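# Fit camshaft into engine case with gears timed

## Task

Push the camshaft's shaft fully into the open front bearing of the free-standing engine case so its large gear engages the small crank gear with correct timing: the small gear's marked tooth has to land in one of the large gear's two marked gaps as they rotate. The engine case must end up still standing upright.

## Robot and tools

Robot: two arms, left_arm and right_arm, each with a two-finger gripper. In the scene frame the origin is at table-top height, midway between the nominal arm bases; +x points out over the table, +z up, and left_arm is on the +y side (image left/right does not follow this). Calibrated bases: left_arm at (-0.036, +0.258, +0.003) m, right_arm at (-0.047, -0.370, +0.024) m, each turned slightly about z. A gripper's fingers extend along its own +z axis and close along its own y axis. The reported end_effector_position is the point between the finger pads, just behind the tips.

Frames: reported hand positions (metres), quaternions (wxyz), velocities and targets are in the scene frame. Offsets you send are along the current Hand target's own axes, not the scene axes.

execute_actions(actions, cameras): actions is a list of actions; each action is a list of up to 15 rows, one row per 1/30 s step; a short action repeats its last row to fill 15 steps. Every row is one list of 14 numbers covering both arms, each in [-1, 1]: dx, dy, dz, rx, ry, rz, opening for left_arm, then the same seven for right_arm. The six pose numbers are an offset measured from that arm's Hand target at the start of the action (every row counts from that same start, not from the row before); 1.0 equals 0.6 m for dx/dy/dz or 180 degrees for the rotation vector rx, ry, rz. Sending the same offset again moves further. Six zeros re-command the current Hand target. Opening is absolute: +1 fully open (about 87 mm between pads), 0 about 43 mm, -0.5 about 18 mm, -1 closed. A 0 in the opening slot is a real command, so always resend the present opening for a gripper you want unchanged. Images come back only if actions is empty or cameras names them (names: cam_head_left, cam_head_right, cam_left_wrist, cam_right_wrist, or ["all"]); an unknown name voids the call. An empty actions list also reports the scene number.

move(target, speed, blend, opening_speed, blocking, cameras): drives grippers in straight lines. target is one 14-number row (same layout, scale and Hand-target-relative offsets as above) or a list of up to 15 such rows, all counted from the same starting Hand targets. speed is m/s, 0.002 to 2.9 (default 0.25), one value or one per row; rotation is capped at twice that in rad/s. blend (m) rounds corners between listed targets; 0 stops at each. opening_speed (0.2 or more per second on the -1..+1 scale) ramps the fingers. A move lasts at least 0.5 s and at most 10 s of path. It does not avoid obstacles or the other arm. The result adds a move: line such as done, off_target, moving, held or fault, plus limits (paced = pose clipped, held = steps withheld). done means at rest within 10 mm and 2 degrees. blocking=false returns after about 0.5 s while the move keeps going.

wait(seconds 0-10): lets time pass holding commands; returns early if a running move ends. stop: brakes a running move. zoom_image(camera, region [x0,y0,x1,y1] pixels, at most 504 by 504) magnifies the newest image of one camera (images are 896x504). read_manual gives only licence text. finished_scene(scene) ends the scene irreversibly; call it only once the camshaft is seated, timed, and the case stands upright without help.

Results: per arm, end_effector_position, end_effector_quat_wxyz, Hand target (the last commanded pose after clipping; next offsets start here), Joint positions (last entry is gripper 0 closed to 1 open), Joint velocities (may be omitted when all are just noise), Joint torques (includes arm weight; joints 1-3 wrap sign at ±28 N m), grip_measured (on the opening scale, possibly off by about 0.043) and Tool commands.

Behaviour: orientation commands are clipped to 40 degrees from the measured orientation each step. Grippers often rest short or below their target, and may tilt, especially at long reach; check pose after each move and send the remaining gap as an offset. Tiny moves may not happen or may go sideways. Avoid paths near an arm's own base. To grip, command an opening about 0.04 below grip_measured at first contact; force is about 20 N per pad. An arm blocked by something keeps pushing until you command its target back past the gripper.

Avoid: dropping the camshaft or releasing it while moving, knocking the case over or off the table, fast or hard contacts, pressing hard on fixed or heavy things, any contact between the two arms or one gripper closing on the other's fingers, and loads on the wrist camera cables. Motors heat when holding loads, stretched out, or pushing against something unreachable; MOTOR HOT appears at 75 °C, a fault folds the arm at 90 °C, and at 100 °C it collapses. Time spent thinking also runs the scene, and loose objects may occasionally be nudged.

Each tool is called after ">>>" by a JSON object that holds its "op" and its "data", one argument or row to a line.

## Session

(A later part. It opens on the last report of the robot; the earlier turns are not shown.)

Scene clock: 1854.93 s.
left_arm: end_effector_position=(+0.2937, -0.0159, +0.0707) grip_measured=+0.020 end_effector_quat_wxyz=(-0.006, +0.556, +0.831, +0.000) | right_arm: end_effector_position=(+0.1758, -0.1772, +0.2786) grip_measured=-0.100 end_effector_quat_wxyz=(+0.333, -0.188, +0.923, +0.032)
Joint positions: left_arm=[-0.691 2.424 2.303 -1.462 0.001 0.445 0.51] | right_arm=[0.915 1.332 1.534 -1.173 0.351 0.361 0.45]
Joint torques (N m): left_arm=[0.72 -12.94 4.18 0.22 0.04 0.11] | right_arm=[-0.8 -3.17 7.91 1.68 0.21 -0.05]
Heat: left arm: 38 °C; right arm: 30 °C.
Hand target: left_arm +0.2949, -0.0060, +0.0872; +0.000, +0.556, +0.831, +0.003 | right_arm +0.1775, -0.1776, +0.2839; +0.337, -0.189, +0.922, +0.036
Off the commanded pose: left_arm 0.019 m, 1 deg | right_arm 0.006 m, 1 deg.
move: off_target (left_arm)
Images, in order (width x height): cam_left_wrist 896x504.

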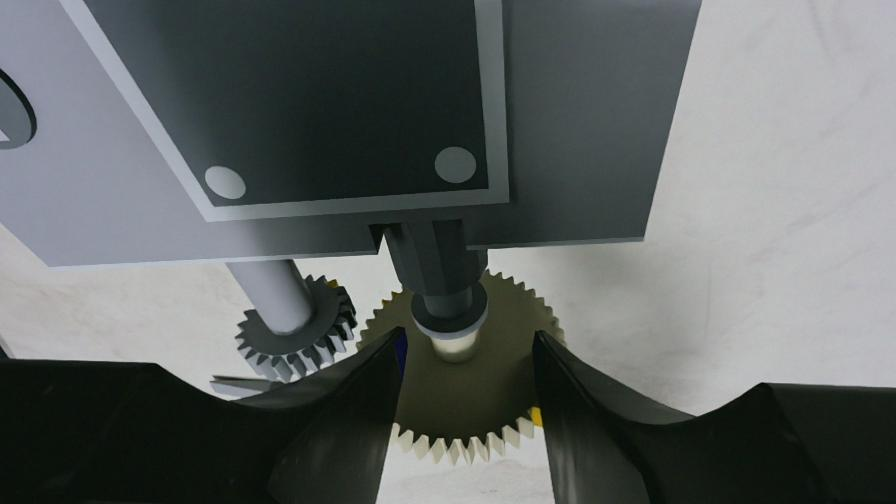

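Moved ~1 mm more (stiction). Again.

>>> {"op": "move", "data": {
  "target": [0.012,0.0,0.002,0,0,0,0.02,0,0,0,0,0,0,-0.1],
  "speed": 0.05,
  "cameras": ["cam_left_wrist"]
}}

>>> {"op": "zoom_image", "data": {
  "camera": "cam_left_wrist",
  "region": [210, 220, 580, 450]
}}

Scene clock: 1860.13 s.
left_arm: end_effector_position=(+0.2938, -0.0158, +0.0700) grip_measured=+0.020 end_effector_quat_wxyz=(+0.006, +0.556, +0.831, -0.006) | right_arm: end_effector_position=(+0.1758, -0.1772, +0.2786) grip_measured=-0.100 end_effector_quat_wxyz=(+0.333, -0.188, +0.923, +0.032)
Joint positions: left_arm=[-0.687 2.383 2.231 -1.406 0.011 0.448 0.51] | right_arm=[0.915 1.332 1.534 -1.173 0.351 0.361 0.45]
Joint torques (N m): left_arm=[0.92 -12.68 4.07 0.07 -0.04 0.12] | right_arm=[-0.79 -3.07 7.98 1.66 0.18 -0.05]
Heat: left arm: 40 °C; right arm: 30 °C.
Hand target: left_arm +0.2922, +0.0007, +0.0860; +0.000, +0.556, +0.831, +0.003 | right_arm +0.1775, -0.1776, +0.2839; +0.337, -0.189, +0.922, +0.036
Off the commanded pose: left_arm 0.023 m, 1 deg | right_arm 0.006 m, 1 deg.
move: off_target (left_arm)
Images, in order (width x height): cam_left_wrist 896x504.

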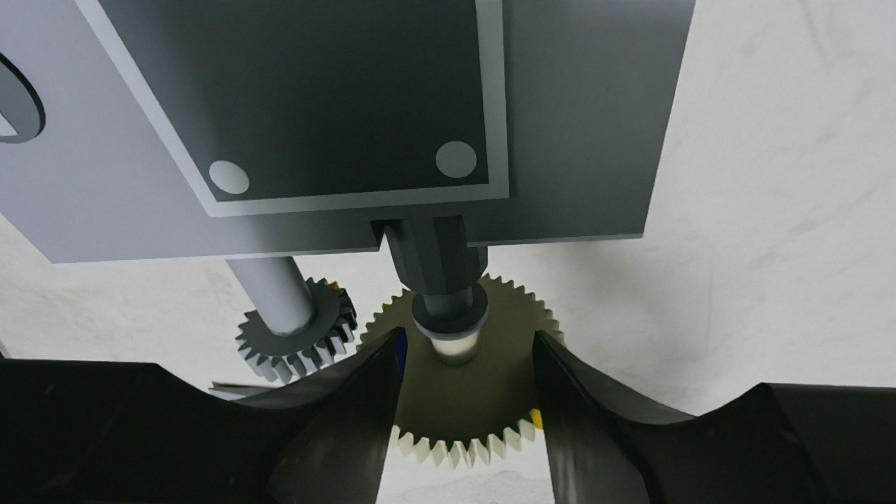

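Scaled by 1.362 from the camera's 896x504 image, which has a finer 1280x720 frame.

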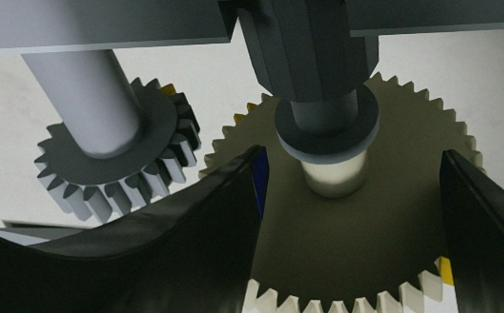

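>>> {"op": "move", "data": {
  "target": [0.012,0.008,0.002,0,0,0,0.02,0,0,0,0,0,0,-0.1],
  "speed": 0.08,
  "cameras": ["cam_left_wrist"]
}}

>>> {"op": "zoom_image", "data": {
  "camera": "cam_left_wrist",
  "region": [210, 220, 580, 450]
}}

Scene clock: 1865.03 s.
left_arm: end_effector_position=(+0.2970, -0.0066, +0.0694) grip_measured=+0.020 end_effector_quat_wxyz=(+0.007, +0.555, +0.832, -0.007) | right_arm: end_effector_position=(+0.1758, -0.1772, +0.2786) grip_measured=-0.100 end_effector_quat_wxyz=(+0.333, -0.188, +0.923, +0.032)
Joint positions: left_arm=[-0.667 2.357 2.184 -1.382 0.013 0.466 0.51] | right_arm=[0.915 1.332 1.534 -1.173 0.351 0.361 0.45]
Joint torques (N m): left_arm=[0.65 -12.51 4.05 0.07 -0.07 0.14] | right_arm=[-0.8 -3.1 7.98 1.69 0.2 -0.02]
Heat: left arm: 40 °C; right arm: 30 °C.
Hand target: left_arm +0.2938, +0.0091, +0.0849; +0.000, +0.556, +0.831, +0.003 | right_arm +0.1775, -0.1776, +0.2839; +0.337, -0.189, +0.922, +0.036
Off the commanded pose: left_arm 0.022 m, 1 deg | right_arm 0.006 m, 1 deg.
move: off_target (left_arm)
Images, in order (width x height): cam_left_wrist 896x504.

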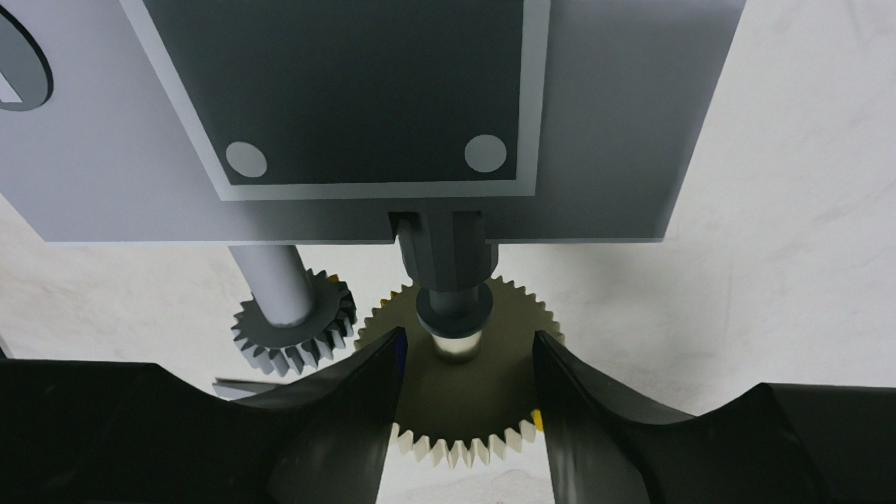

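Scaled by 1.362 from the camera's 896x504 image, which has a finer 1280x720 frame.

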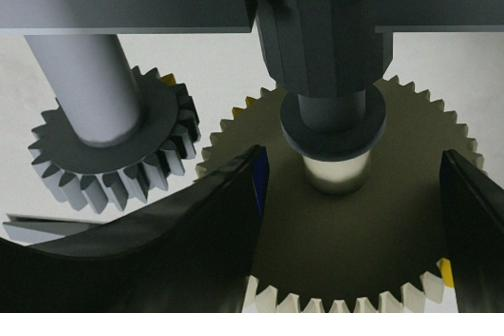

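>>> {"op": "move", "data": {
  "target": [
    [-0.006,0.012,0.0,0,0,0,0.02,0,0,0,0,0,0,-0.1],
    [0.02,0.012,0.0,0,0,0,0.02,0,0,0,0,0,0,-0.1]
  ],
  "speed": 0.1,
  "cameras": ["cam_left_wrist"]
}}

>>> {"op": "zoom_image", "data": {
  "camera": "cam_left_wrist",
  "region": [210, 220, 580, 450]
}}

Scene clock: 1872.37 s.
left_arm: end_effector_position=(+0.2993, +0.0054, +0.0686) grip_measured=+0.020 end_effector_quat_wxyz=(+0.008, +0.560, +0.829, -0.008) | right_arm: end_effector_position=(+0.1758, -0.1772, +0.2786) grip_measured=-0.100 end_effector_quat_wxyz=(+0.333, -0.188, +0.923, +0.032)
Joint positions: left_arm=[-0.644 2.32 2.117 -1.351 0.015 0.5 0.51] | right_arm=[0.915 1.332 1.534 -1.173 0.351 0.361 0.45]
Joint torques (N m): left_arm=[0.95 -12.49 4.18 0.02 -0.09 0.08] | right_arm=[-0.77 -3.06 7.91 1.67 0.2 -0.05]
Heat: left arm: 42 °C; right arm: 30 °C.
Hand target: left_arm +0.2959, +0.0230, +0.0849; +0.000, +0.556, +0.831, +0.003 | right_arm +0.1775, -0.1776, +0.2839; +0.337, -0.189, +0.922, +0.036
Off the commanded pose: left_arm 0.024 m, 2 deg | right_arm 0.006 m, 1 deg.
move: off_target (left_arm)
Images, in order (width x height): cam_left_wrist 896x504.

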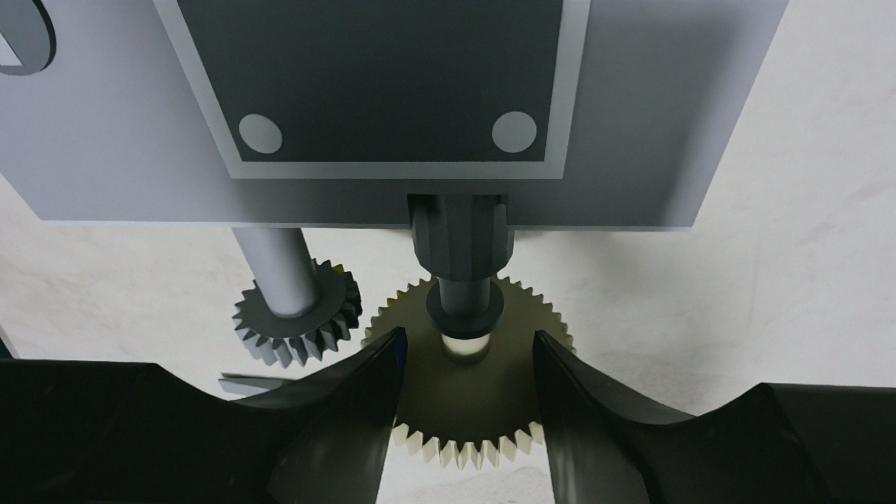

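Scaled by 1.362 from the camera's 896x504 image, which has a finer 1280x720 frame.

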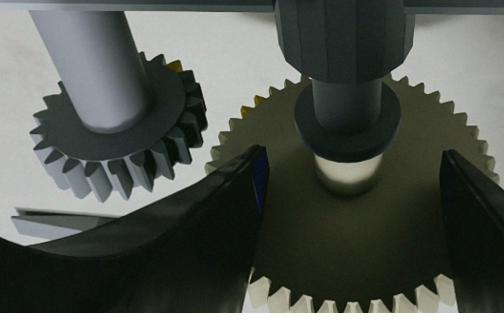

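>>> {"op": "move", "data": {
  "target": [
    [-0.037,0.0,0.0,0,0,0,0.02,0,0,0,0,0,0,-0.1]
  ],
  "speed": 0.08,
  "cameras": ["cam_left_wrist"]
}}

>>> {"op": "zoom_image", "data": {
  "camera": "cam_left_wrist",
  "region": [210, 220, 580, 450]
}}

Scene clock: 1880.97 s.
left_arm: end_effector_position=(+0.3048, +0.0028, +0.0855) grip_measured=+0.020 end_effector_quat_wxyz=(+0.005, +0.556, +0.831, -0.003) | right_arm: end_effector_position=(+0.1758, -0.1772, +0.2786) grip_measured=-0.100 end_effector_quat_wxyz=(+0.333, -0.188, +0.923, +0.032)
Joint positions: left_arm=[-0.644 2.374 2.277 -1.464 0.005 0.493 0.51] | right_arm=[0.915 1.332 1.534 -1.173 0.351 0.361 0.45]
Joint torques (N m): left_arm=[-0.83 -8.43 6.72 0.32 0.01 -0.07] | right_arm=[-0.75 -3.17 7.87 1.66 0.19 -0.04]
Heat: left arm: 43 °C; right arm: 30 °C.
Hand target: left_arm +0.3044, +0.0025, +0.0848; +0.000, +0.556, +0.831, +0.003 | right_arm +0.1775, -0.1776, +0.2839; +0.337, -0.189, +0.922, +0.036
Off the commanded pose: left_arm 0.001 m, 1 deg | right_arm 0.006 m, 1 deg.
move: done
Images, in order (width x height): cam_left_wrist 896x504.

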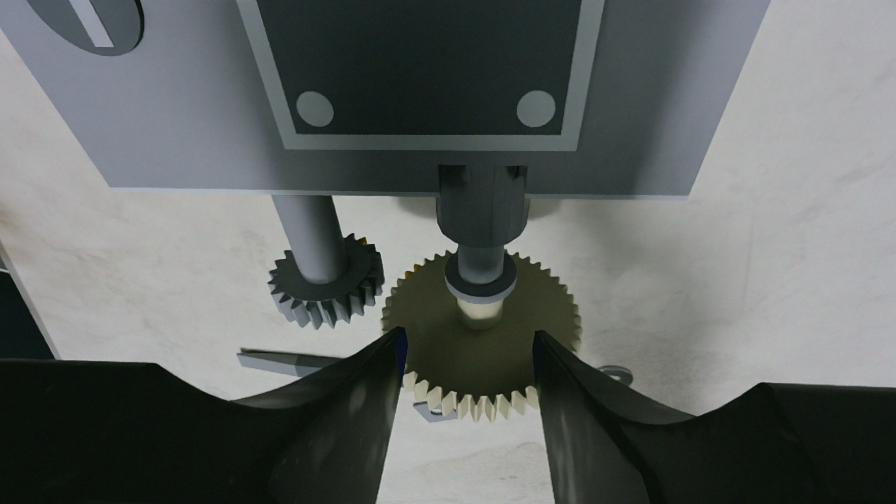

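Scaled by 1.362 from the camera's 896x504 image, which has a finer 1280x720 frame.

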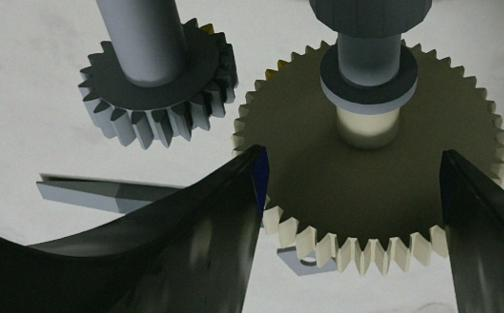

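>>> {"op": "move", "data": {
  "target": [
    [0,0.0,-0.17,0,0,0,0.02,0,0,0,0,0,0,-0.1],
    [0.1,-0.02,-0.17,0,-0.25,0,0.02,0,0,0,0,0,0,-0.1],
    [0.17,-0.027,0.019,0,-0.5,0,-1,0,0,0,0,0,0,-0.1]
  ],
  "speed": 0.2,
  "blend": [0.03,0.04,0],
  "cameras": ["cam_left_wrist","cam_right_wrist","cam_head_left"]
}}

>>> {"op": "zoom_image", "data": {
  "camera": "cam_left_wrist",
  "region": [300, 50, 600, 250]
}}

Scene clock: 1905.63 s.
left_arm: end_effector_position=(+0.2480, +0.0883, +0.0681) grip_measured=-1.000 end_effector_quat_wxyz=(+0.568, +0.393, +0.605, -0.397) | right_arm: end_effector_position=(+0.1758, -0.1772, +0.2786) grip_measured=-0.100 end_effector_quat_wxyz=(+0.333, -0.188, +0.923, +0.032)
Joint positions: left_arm=[0.005 1.846 0.255 1.494 1.146 0.055 0] | right_arm=[0.915 1.332 1.534 -1.173 0.351 0.361 0.45]
Joint torques (N m): left_arm=[0.35 -3.26 2.07 2.24 0.18 -0.06] | right_arm=[-0.83 -3.11 7.97 1.68 0.17 -0.05]
Heat: left arm: 40 °C; right arm: 29 °C.
Hand target: left_arm +0.2504, +0.0906, +0.0737; +0.588, +0.395, +0.588, -0.391 | right_arm +0.1775, -0.1776, +0.2839; +0.337, -0.189, +0.922, +0.036
Off the commanded pose: left_arm 0.007 m, 3 deg | right_arm 0.006 m, 1 deg.
joint sent to its limit (left arm) — joint 4 (wrist pitch), upper limit. The joint targets still meet the commanded pose.
move: off_target (left_arm); target 3's new opening was sent with left_arm's hand 0.007 m and 3 deg from that target
Images, in order (width x height): cam_head_left 896x504, cam_left_wrist 896x504, cam_right_wrist 896x504.

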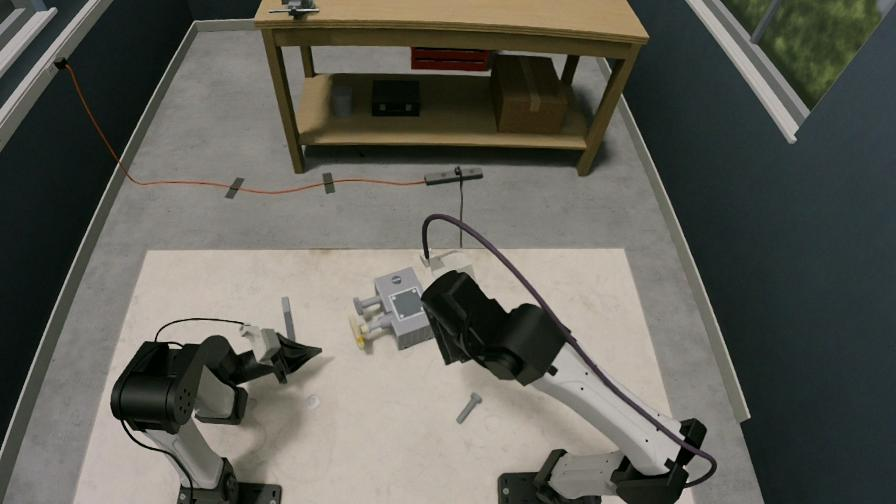

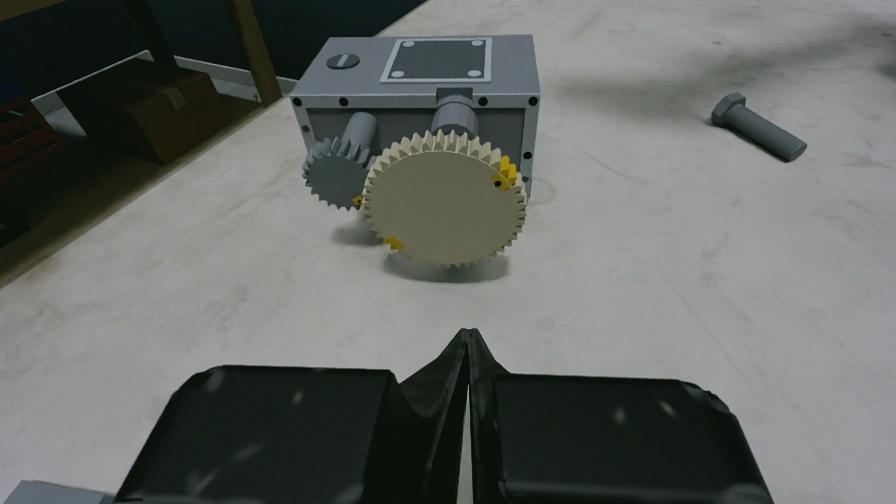

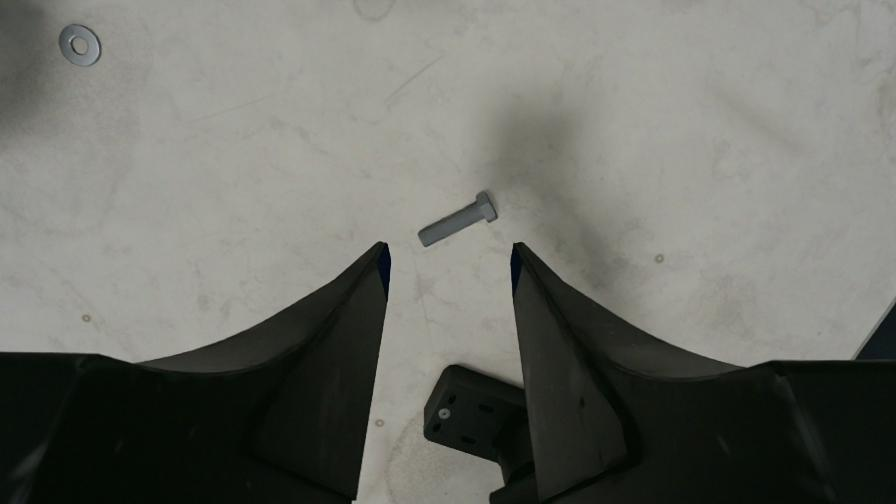

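Scaled by 1.680 from the camera's 896x504 image, which has a finer 1280x720 frame.

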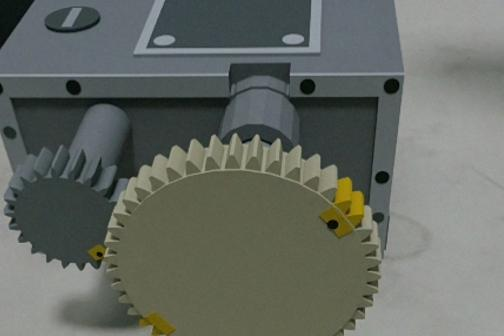

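>>> {"op": "move", "data": {
  "target": [
    [0,0,0,0,0,0,-1,-0.0465,0.247,0.279,-0.0106,-0.001,-0.0128,0.0]
  ],
  "speed": 0.2,
  "cameras": ["cam_left_wrist","cam_right_wrist"]
}}

Scene clock: 1916.67 s.
left_arm: end_effector_position=(+0.2480, +0.0883, +0.0681) grip_measured=-1.000 end_effector_quat_wxyz=(+0.568, +0.393, +0.605, -0.397) | right_arm: end_effector_position=(+0.2379, -0.0109, +0.1490) grip_measured=+0.000 end_effector_quat_wxyz=(+0.315, -0.224, +0.922, +0.028)
Joint positions: left_arm=[0.005 1.846 0.255 1.494 1.146 0.055 0] | right_arm=[1.053 1.937 1.672 -0.781 0.389 0.428 0.5]
Joint torques (N m): left_arm=[0.34 -3.25 2.07 2.24 0.18 -0.05] | right_arm=[0.4 -7.64 10.19 1.8 0.39 0.19]
Heat: left arm: 36 °C; right arm: 29 °C.
Hand target: left_arm +0.2504, +0.0906, +0.0737; +0.588, +0.395, +0.588, -0.391 | right_arm +0.2435, +0.0013, +0.1639; +0.336, -0.213, +0.916, +0.045
Off the commanded pose: left_arm 0.007 m, 3 deg | right_arm 0.020 m, 3 deg.
joint sent to its limit (left arm) — joint 4 (wrist pitch), upper limit. The joint targets still meet the commanded pose.
move: off_target (left_arm, right_arm)
Images, in order (width x height): cam_left_wrist 896x504, cam_right_wrist 896x504.

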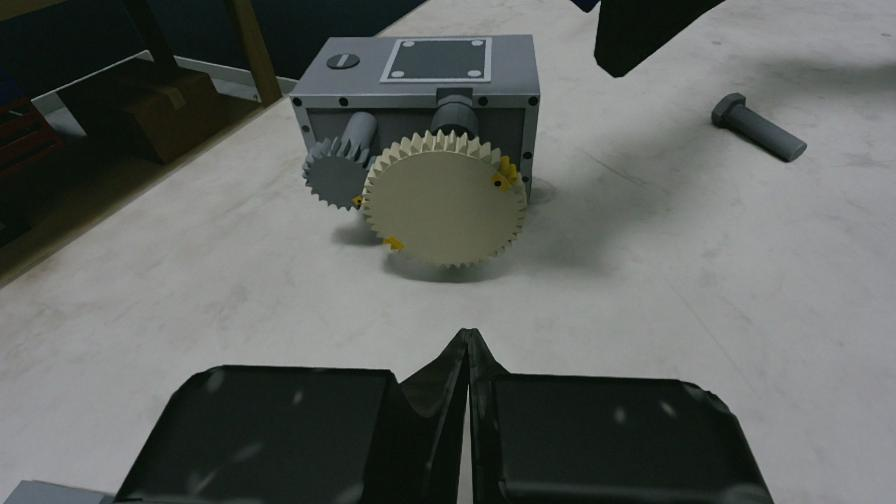

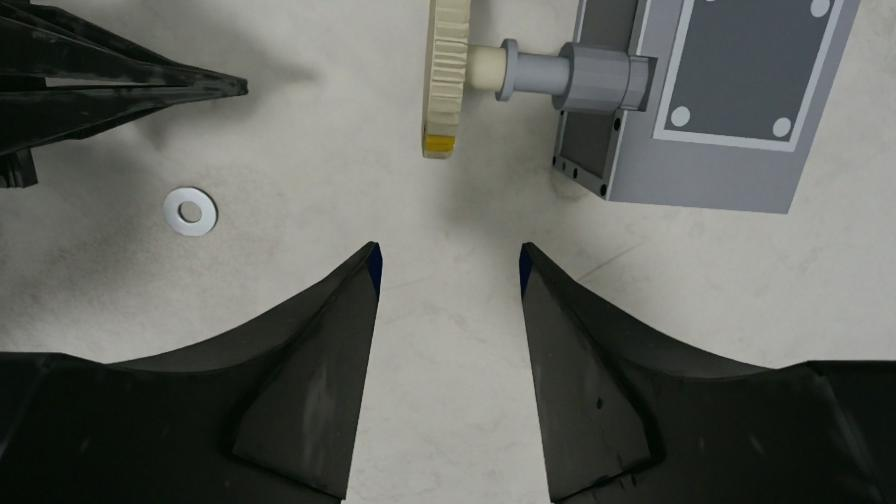

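>>> {"op": "move", "data": {
  "target": [
    [0,0,0,0,0,0,-1,0,0.004,0.1,0.028,0.003,0.034,0.0]
  ],
  "speed": 0.12,
  "cameras": ["cam_right_wrist"]
}}

Scene clock: 1926.77 s.
left_arm: end_effector_position=(+0.2480, +0.0883, +0.0681) grip_measured=-1.000 end_effector_quat_wxyz=(+0.568, +0.393, +0.605, -0.397) | right_arm: end_effector_position=(+0.2671, +0.0083, +0.1045) grip_measured=+0.000 end_effector_quat_wxyz=(+0.318, -0.167, +0.933, +0.007)
Joint positions: left_arm=[0.005 1.846 0.255 1.494 1.146 0.055 0] | right_arm=[1.036 2.116 1.762 -0.73 0.445 0.528 0.5]
Joint torques (N m): left_arm=[0.35 -3.28 2.07 2.24 0.18 -0.06] | right_arm=[-0.7 -8.4 10.13 1.72 0.4 0.2]
Heat: left arm: 34 °C; right arm: 32 °C.
Hand target: left_arm +0.2504, +0.0906, +0.0737; +0.588, +0.395, +0.588, -0.391 | right_arm +0.2784, +0.0169, +0.1174; +0.338, -0.149, +0.929, +0.022
Off the commanded pose: left_arm 0.007 m, 3 deg | right_arm 0.019 m, 4 deg.
joint sent to its limit (left arm) — joint 4 (wrist pitch), upper limit. The joint targets still meet the commanded pose.
move: off_target (left_arm, right_arm)
Images, in order (width x height): cam_right_wrist 896x504.

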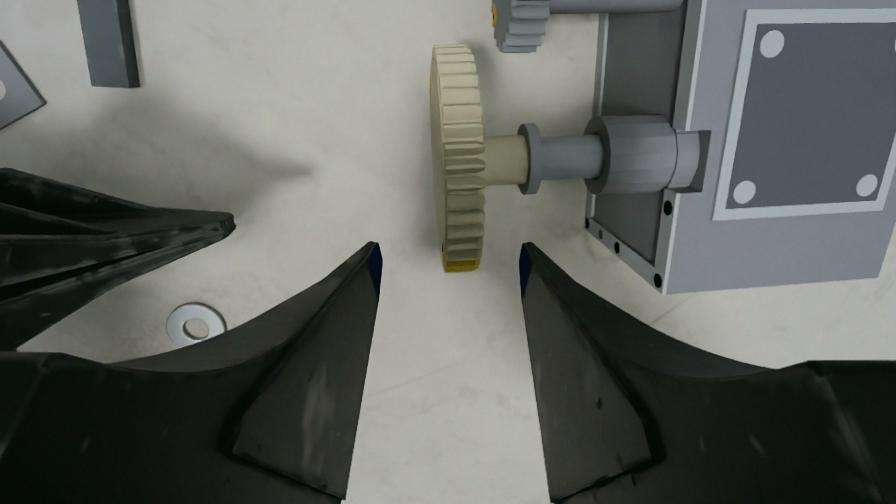

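>>> {"op": "move", "data": {
  "target": [
    [0,0,0,0,0,0,-1,0,-0.006,0.022,0,0,0,0.0]
  ],
  "speed": 0.08,
  "cameras": ["cam_right_wrist"]
}}

Scene clock: 1934.03 s.
left_arm: end_effector_position=(+0.2480, +0.0883, +0.0681) grip_measured=-1.000 end_effector_quat_wxyz=(+0.568, +0.393, +0.605, -0.397) | right_arm: end_effector_position=(+0.2783, +0.0088, +0.0989) grip_measured=+0.000 end_effector_quat_wxyz=(+0.324, -0.156, +0.933, +0.010)
Joint positions: left_arm=[0.005 1.846 0.255 1.494 1.146 0.055 0] | right_arm=[1.017 2.135 1.762 -0.694 0.445 0.529 0.5]
Joint torques (N m): left_arm=[0.35 -3.25 2.07 2.24 0.18 -0.06] | right_arm=[-0.65 -8.53 9.1 1.76 0.34 0]
Heat: left arm: 33 °C; right arm: 34 °C.
Hand target: left_arm +0.2504, +0.0906, +0.0737; +0.588, +0.395, +0.588, -0.391 | right_arm +0.2876, +0.0154, +0.1074; +0.338, -0.149, +0.929, +0.022
Off the commanded pose: left_arm 0.007 m, 3 deg | right_arm 0.014 m, 2 deg.
joint sent to its limit (left arm) — joint 4 (wrist pitch), upper limit. The joint targets still meet the commanded pose.
move: off_target (left_arm, right_arm)
Images, in order (width x height): cam_right_wrist 896x504.

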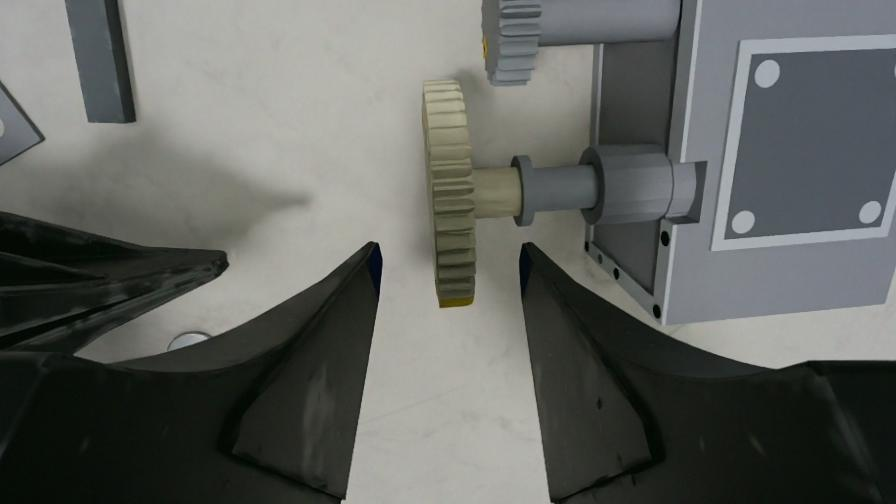

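>>> {"op": "move", "data": {
  "target": [
    [0,0,0,0,0,0,-1,0,-0.004,0.0,0,0,0,-0.74]
  ],
  "opening_speed": 0.4,
  "cameras": ["cam_right_wrist","cam_left_wrist"]
}}

>>> {"op": "move", "data": {
  "target": [-0.0755,0.0477,-0.2185,-0.326,-0.1197,-0.5166,-1,0,0,0,0,0,0,-0.74],
  "speed": 0.3,
  "cameras": ["cam_left_wrist"]
}}

>>> {"op": "zoom_image", "data": {
  "camera": "cam_left_wrist",
  "region": [420, 230, 540, 350]
}}

Scene clock: 1941.77 s.
left_arm: end_effector_position=(+0.2480, +0.0883, +0.0681) grip_measured=-1.000 end_effector_quat_wxyz=(+0.568, +0.393, +0.605, -0.397) | right_arm: end_effector_position=(+0.2807, +0.0083, +0.0994) grip_measured=-0.653 end_effector_quat_wxyz=(+0.326, -0.154, +0.933, +0.011)
Joint positions: left_arm=[0.005 1.846 0.255 1.494 1.146 0.055 0] | right_arm=[1.013 2.135 1.762 -0.689 0.446 0.526 0.173]
Joint torques (N m): left_arm=[0.38 -3.25 2.09 2.25 0.18 -0.06] | right_arm=[-0.64 -8.88 8.21 1.77 0.32 -0.02]
Heat: left arm: 32 °C; right arm: 35 °C.
Hand target: left_arm +0.2504, +0.0906, +0.0737; +0.588, +0.395, +0.588, -0.391 | right_arm +0.2884, +0.0130, +0.1076; +0.338, -0.149, +0.929, +0.022
Off the commanded pose: left_arm 0.007 m, 3 deg | right_arm 0.012 m, 2 deg.
joint sent to its limit (left arm) — joint 4 (wrist pitch), upper limit. The joint targets still meet the commanded pose.
move: off_target (left_arm, right_arm)
Images, in order (width x height): cam_left_wrist 896x504, cam_right_wrist 896x504.

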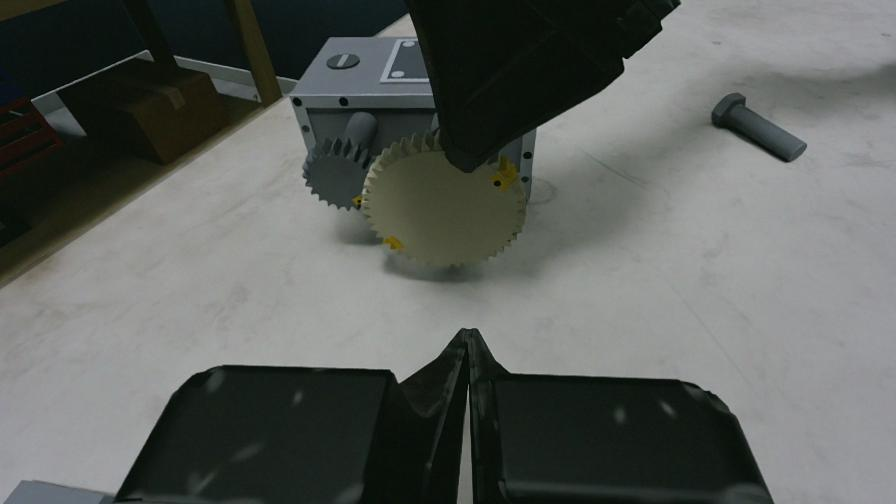

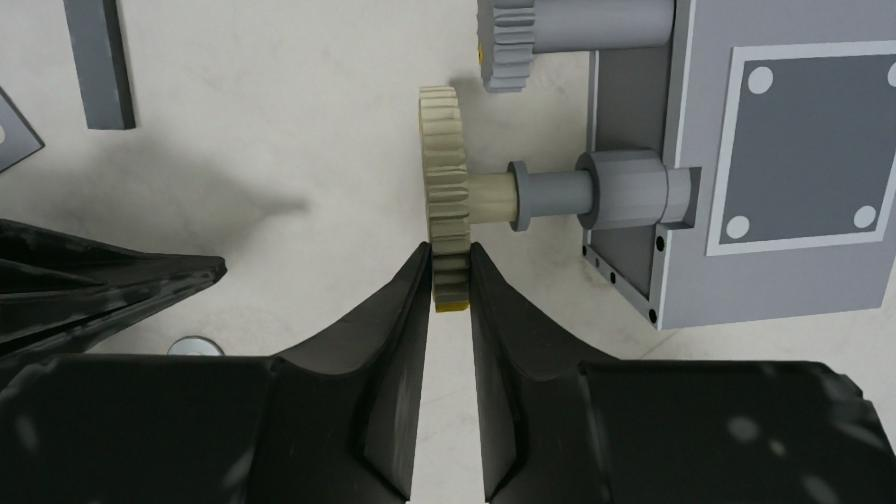

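Scene clock: 1946.00 s.
left_arm: end_effector_position=(+0.2233, +0.2200, +0.1129) grip_measured=-1.000 end_effector_quat_wxyz=(+0.320, -0.499, +0.679, -0.433) | right_arm: end_effector_position=(+0.2807, +0.0083, +0.0994) grip_measured=-0.653 end_effector_quat_wxyz=(+0.326, -0.154, +0.933, +0.011)
Joint positions: left_arm=[0.43 0.724 0.218 -0.034 0.612 -1.237 0] | right_arm=[1.013 2.135 1.762 -0.689 0.446 0.526 0.173]
Joint torques (N m): left_arm=[-0.54 0.12 8.05 1.71 0.08 -0.01] | right_arm=[-0.66 -8.83 8.25 1.76 0.32 -0.01]
Heat: left arm: 31 °C; right arm: 35 °C.
Hand target: left_arm +0.2266, +0.2224, +0.1196; +0.325, -0.501, +0.677, -0.431 | right_arm +0.2884, +0.0130, +0.1076; +0.338, -0.149, +0.929, +0.022
Off the commanded pose: left_arm 0.008 m, 1 deg | right_arm 0.012 m, 2 deg.
move: off_target (right_arm)
Images, in order (width x height): cam_left_wrist 896x504.

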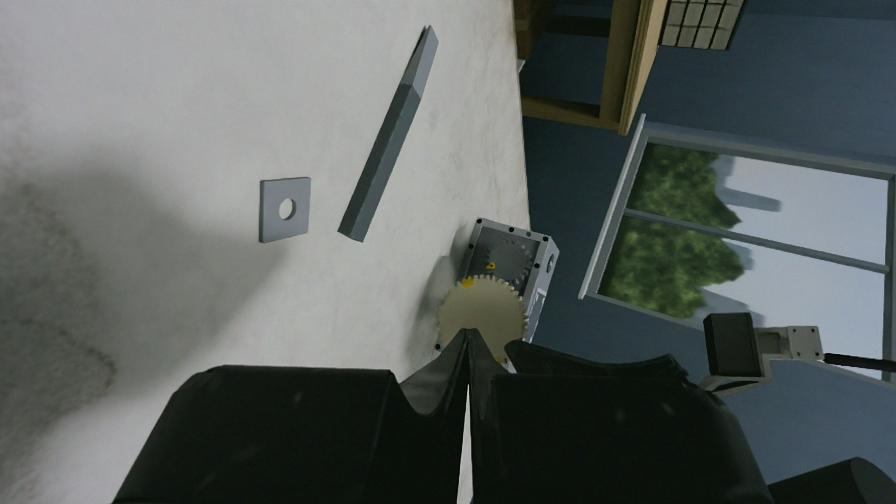

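Scaled by 4.200 from the camera's 896x504 image, which has a finer 1280x720 frame.

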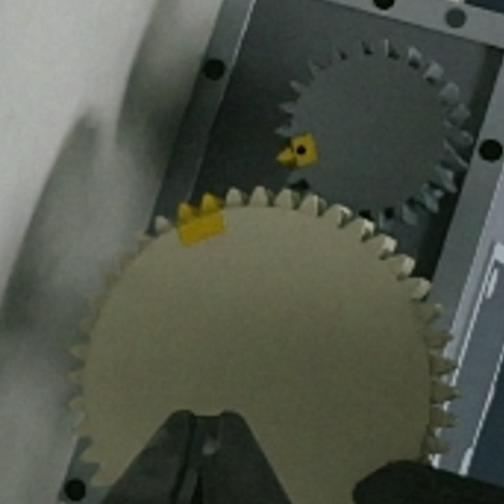

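>>> {"op": "move", "data": {
  "target": [0,0,0,0,0,0,-1,0.0085,0,-0.003,0,-0.039,0,-0.74],
  "speed": 0.06,
  "cameras": ["cam_left_wrist"]
}}

>>> {"op": "zoom_image", "data": {
  "camera": "cam_left_wrist",
  "region": [420, 230, 540, 350]
}}

Scene clock: 1957.90 s.
left_arm: end_effector_position=(+0.2232, +0.2200, +0.1127) grip_measured=-1.000 end_effector_quat_wxyz=(+0.320, -0.500, +0.679, -0.433) | right_arm: end_effector_position=(+0.2828, +0.0077, +0.0988) grip_measured=-0.653 end_effector_quat_wxyz=(+0.381, -0.151, +0.912, +0.020)
Joint positions: left_arm=[0.43 0.724 0.218 -0.035 0.612 -1.237 0] | right_arm=[1.034 2.061 1.59 -0.482 0.516 0.497 0.173]
Joint torques (N m): left_arm=[-0.57 0.12 8.06 1.73 0.1 -0.01] | right_arm=[0.31 -9.7 5.27 2.06 0.39 0.05]
Heat: left arm: 29 °C; right arm: 37 °C.
Hand target: left_arm +0.2266, +0.2224, +0.1196; +0.325, -0.501, +0.677, -0.431 | right_arm +0.2835, +0.0115, +0.1057; +0.394, -0.147, +0.907, +0.031
Off the commanded pose: left_arm 0.008 m, 1 deg | right_arm 0.008 m, 2 deg.
move: done
Images, in order (width x height): cam_left_wrist 896x504.

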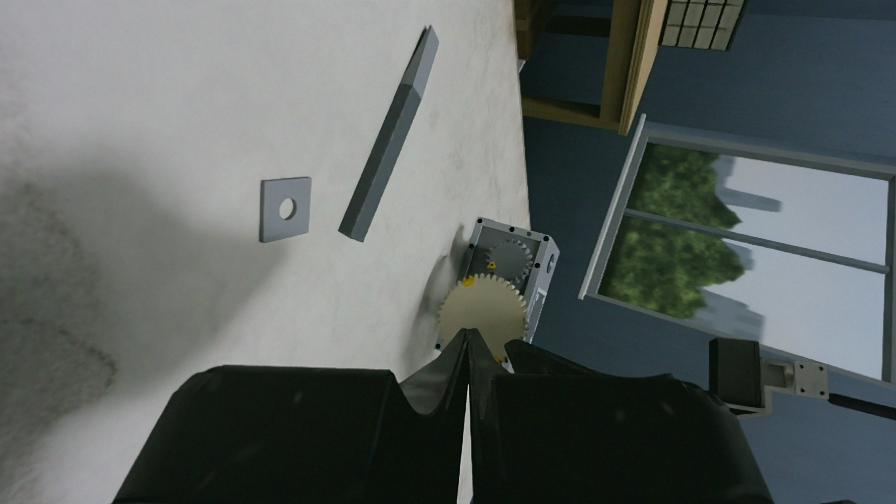

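Scaled by 4.200 from the camera's 896x504 image, which has a finer 1280x720 frame.

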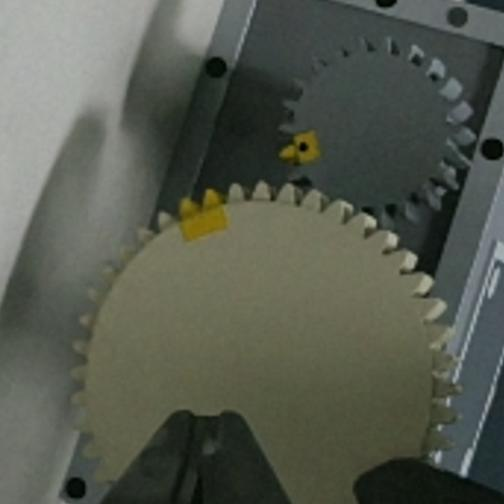

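>>> {"op": "move", "data": {
  "target": [0,0,0,0,0,0,-1,0.011,0,-0.006,0,0,0,-0.74],
  "speed": 0.06,
  "cameras": ["cam_left_wrist"]
}}

>>> {"op": "zoom_image", "data": {
  "camera": "cam_left_wrist",
  "region": [420, 230, 540, 350]
}}

Scene clock: 1964.13 s.
left_arm: end_effector_position=(+0.2232, +0.2200, +0.1127) grip_measured=-1.000 end_effector_quat_wxyz=(+0.320, -0.500, +0.679, -0.433) | right_arm: end_effector_position=(+0.2814, +0.0079, +0.0986) grip_measured=-0.653 end_effector_quat_wxyz=(+0.390, -0.149, +0.909, +0.023)
Joint positions: left_arm=[0.43 0.724 0.218 -0.035 0.612 -1.237 0] | right_arm=[1.041 2.047 1.557 -0.445 0.528 0.497 0.173]
Joint torques (N m): left_arm=[-0.57 0.09 8.08 1.74 0.11 -0.01] | right_arm=[0.61 -9.83 5.05 1.84 0.33 0.14]
Heat: left arm: 30 °C; right arm: 38 °C.
Hand target: left_arm +0.2266, +0.2224, +0.1196; +0.325, -0.501, +0.677, -0.431 | right_arm +0.2767, +0.0093, +0.1036; +0.394, -0.147, +0.907, +0.031
Off the commanded pose: left_arm 0.008 m, 1 deg | right_arm 0.007 m, 1 deg.
move: done
Images, in order (width x height): cam_left_wrist 896x504.

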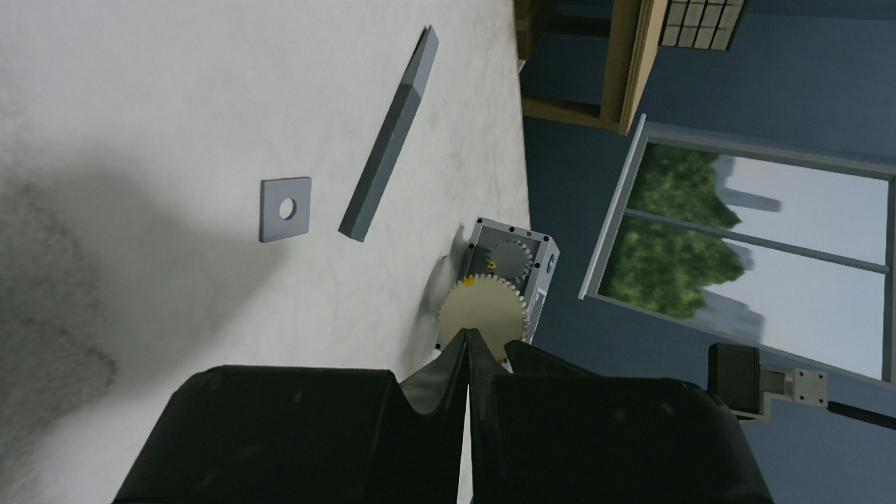

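Scaled by 4.200 from the camera's 896x504 image, which has a finer 1280x720 frame.

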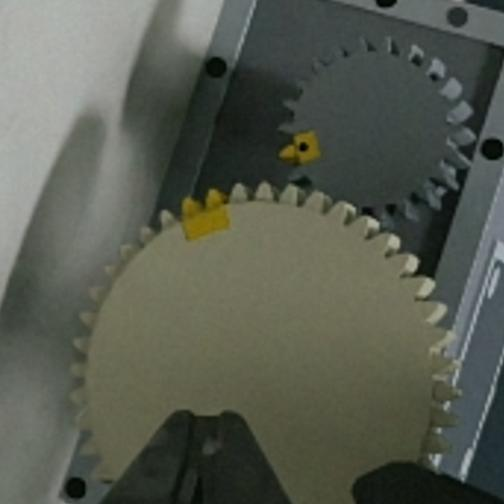

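>>> {"op": "move", "data": {
  "target": [0,0,0,0,0,0,-1,0.013,0,-0.004,0,-0.015,0,-0.74],
  "speed": 0.06,
  "cameras": ["cam_left_wrist"]
}}

>>> {"op": "zoom_image", "data": {
  "camera": "cam_left_wrist",
  "region": [420, 230, 540, 350]
}}

Scene clock: 1974.53 s.
left_arm: end_effector_position=(+0.2232, +0.2200, +0.1127) grip_measured=-1.000 end_effector_quat_wxyz=(+0.320, -0.500, +0.679, -0.433) | right_arm: end_effector_position=(+0.2774, +0.0078, +0.0972) grip_measured=-0.653 end_effector_quat_wxyz=(+0.417, -0.141, +0.897, +0.031)
Joint positions: left_arm=[0.43 0.724 0.218 -0.035 0.612 -1.237 0] | right_arm=[1.061 2.009 1.46 -0.332 0.569 0.497 0.173]
Joint torques (N m): left_arm=[-0.51 0.06 8.06 1.74 0.11 0] | right_arm=[0.73 -9.54 4.94 1.74 0.3 0.09]
Heat: left arm: 31 °C; right arm: 38 °C.
Hand target: left_arm +0.2266, +0.2224, +0.1196; +0.325, -0.501, +0.677, -0.431 | right_arm +0.2699, +0.0070, +0.0996; +0.415, -0.146, +0.897, +0.034
Off the commanded pose: left_arm 0.008 m, 1 deg | right_arm 0.008 m, 1 deg.
move: done
Images, in order (width x height): cam_left_wrist 896x504.

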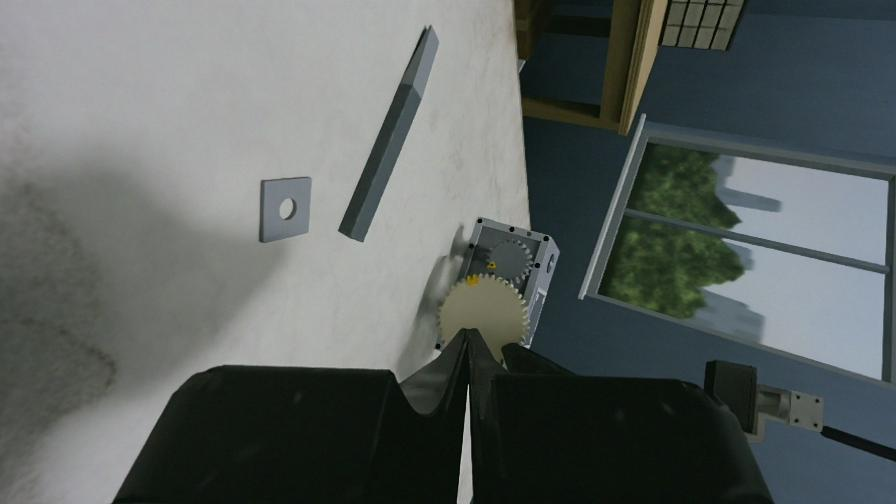

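Scaled by 4.200 from the camera's 896x504 image, which has a finer 1280x720 frame.

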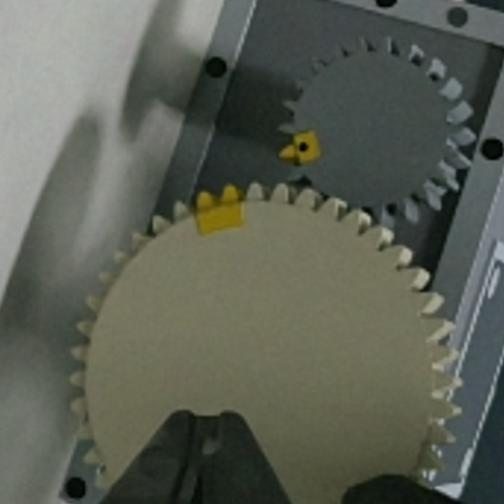

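>>> {"op": "move", "data": {
  "target": [
    [0,0,0,0,0,0,-1,0,0,0,0,0,0,-0.1]
  ],
  "opening_speed": 0.3,
  "cameras": ["cam_left_wrist"]
}}

>>> {"op": "zoom_image", "data": {
  "camera": "cam_left_wrist",
  "region": [420, 230, 540, 350]
}}

Scene clock: 1982.27 s.
left_arm: end_effector_position=(+0.2232, +0.2200, +0.1127) grip_measured=-1.000 end_effector_quat_wxyz=(+0.320, -0.500, +0.679, -0.433) | right_arm: end_effector_position=(+0.2746, +0.0051, +0.0932) grip_measured=-0.100 end_effector_quat_wxyz=(+0.412, -0.145, +0.899, +0.026)
Joint positions: left_arm=[0.43 0.724 0.218 -0.035 0.612 -1.237 0] | right_arm=[1.062 2.009 1.451 -0.338 0.568 0.497 0.45]
Joint torques (N m): left_arm=[-0.54 0.08 8.09 1.74 0.11 -0.01] | right_arm=[0.5 -9.51 5.75 1.79 0.32 0.09]
Heat: left arm: 32 °C; right arm: 40 °C.
Hand target: left_arm +0.2266, +0.2224, +0.1196; +0.325, -0.501, +0.677, -0.431 | right_arm +0.2699, +0.0071, +0.0996; +0.415, -0.146, +0.897, +0.034
Off the commanded pose: left_arm 0.008 m, 1 deg | right_arm 0.008 m, 1 deg.
move: done
Images, in order (width x height): cam_left_wrist 896x504.

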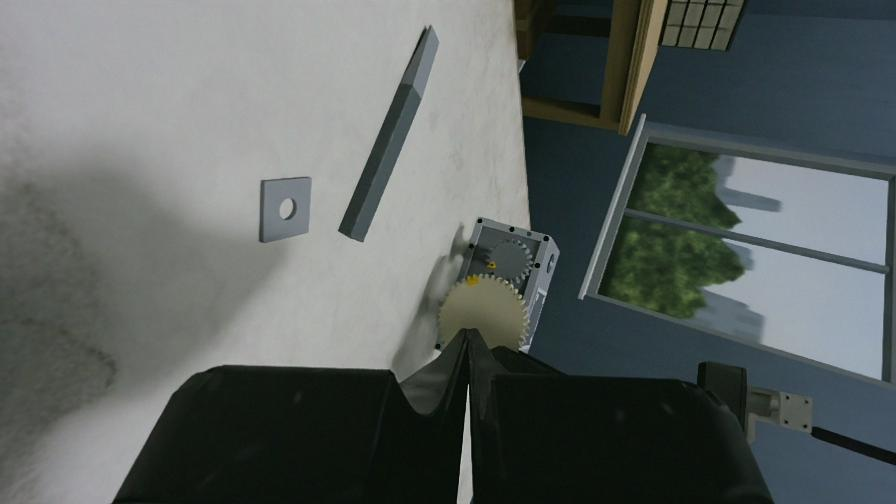

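Scaled by 4.200 from the camera's 896x504 image, which has a finer 1280x720 frame.

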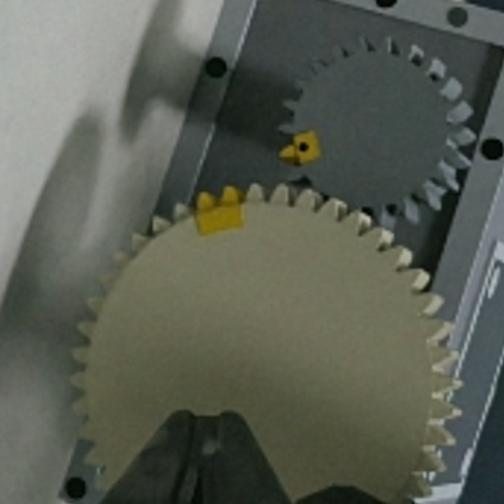

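>>> {"op": "move", "data": {
  "target": [
    [0,0,0,0,0,0,-1,0,0,-0.15,0,0,0,-0.1]
  ],
  "speed": 0.12
}}

>>> {"op": "move", "data": {
  "target": [0.17,0.0267,0.1227,0.326,0.1197,0.5166,-1,0,0,0,0,0,0,-0.1],
  "speed": 0.3,
  "cameras": ["cam_left_wrist","cam_right_wrist"]
}}

>>> {"op": "zoom_image", "data": {
  "camera": "cam_left_wrist",
  "region": [300, 90, 540, 290]
}}

Scene clock: 1988.70 s.
left_arm: end_effector_position=(+0.2232, +0.2200, +0.1127) grip_measured=-1.000 end_effector_quat_wxyz=(+0.320, -0.500, +0.679, -0.433) | right_arm: end_effector_position=(+0.2052, -0.0096, +0.1476) grip_measured=-0.100 end_effector_quat_wxyz=(+0.406, -0.157, +0.900, +0.025)
Joint positions: left_arm=[0.43 0.724 0.218 -0.035 0.612 -1.237 0] | right_arm=[1.196 1.81 1.423 -0.592 0.632 0.611 0.45]
Joint torques (N m): left_arm=[-0.54 0.09 8.08 1.74 0.11 -0.01] | right_arm=[0.36 -8.65 6.49 1.62 0.51 0.22]
Heat: left arm: 32 °C; right arm: 41 °C.
Hand target: left_arm +0.2266, +0.2224, +0.1196; +0.325, -0.501, +0.677, -0.431 | right_arm +0.2038, -0.0096, +0.1583; +0.415, -0.146, +0.897, +0.034
Off the commanded pose: left_arm 0.008 m, 1 deg | right_arm 0.011 m, 2 deg.
move: off_target (right_arm)

Scene clock: 1992.77 s.
left_arm: end_effector_position=(+0.2511, +0.1101, +0.0659) grip_measured=-1.000 end_effector_quat_wxyz=(+0.567, +0.377, +0.614, -0.399) | right_arm: end_effector_position=(+0.2051, -0.0097, +0.1475) grip_measured=-0.100 end_effector_quat_wxyz=(+0.405, -0.157, +0.900, +0.025)
Joint positions: left_arm=[0.1 1.862 0.258 1.494 1.218 0.04 0] | right_arm=[1.196 1.81 1.423 -0.593 0.632 0.611 0.45]
Joint torques (N m): left_arm=[-0.94 -3.23 3.26 2.2 0.24 0.08] | right_arm=[0.31 -8.65 6.63 1.64 0.51 0.23]
Heat: left arm: 32 °C; right arm: 40 °C.
Hand target: left_arm +0.2552, +0.1078, +0.0735; +0.588, +0.395, +0.588, -0.391 | right_arm +0.2038, -0.0096, +0.1583; +0.415, -0.146, +0.897, +0.034
Off the commanded pose: left_arm 0.009 m, 4 deg | right_arm 0.011 m, 2 deg.
joint sent to its limit (left arm) — joint 4 (wrist pitch), upper limit. The joint targets still meet the commanded pose.
move: off_target (left_arm, right_arm)
Images, in order (width x height): cam_left_wrist 896x504, cam_right_wrist 896x504.

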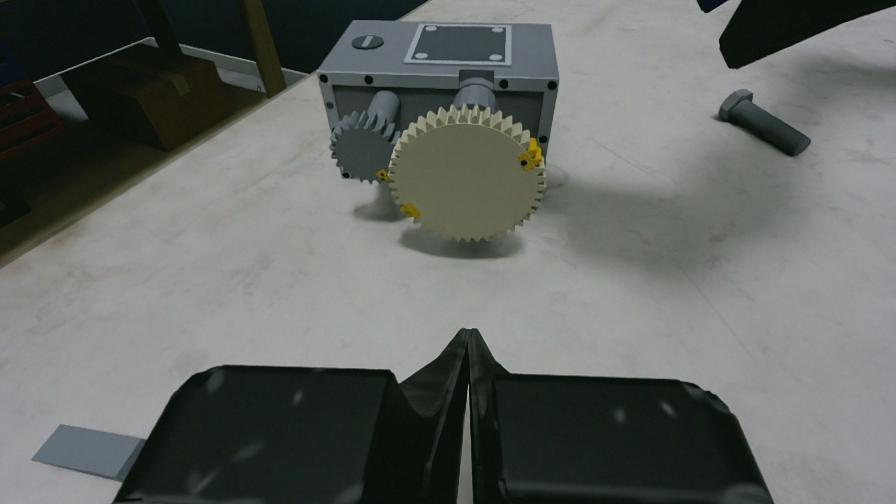

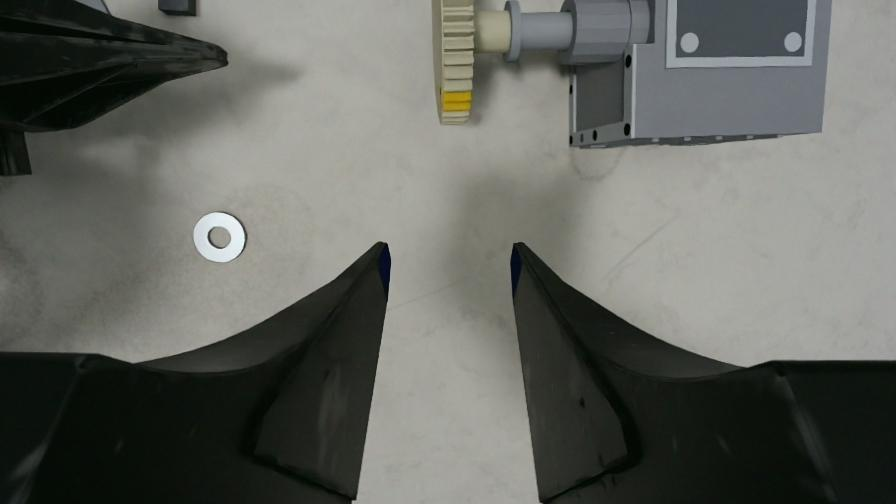

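Scaled by 2.100 from the camera's 896x504 image, which has a finer 1280x720 frame.

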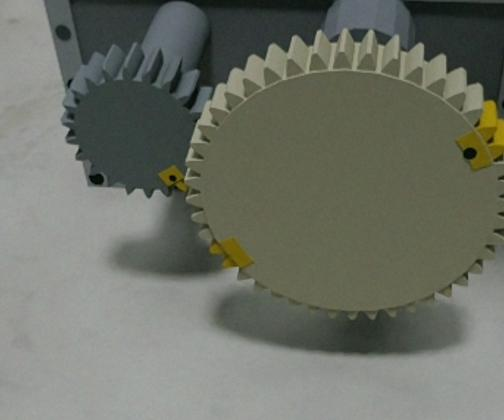

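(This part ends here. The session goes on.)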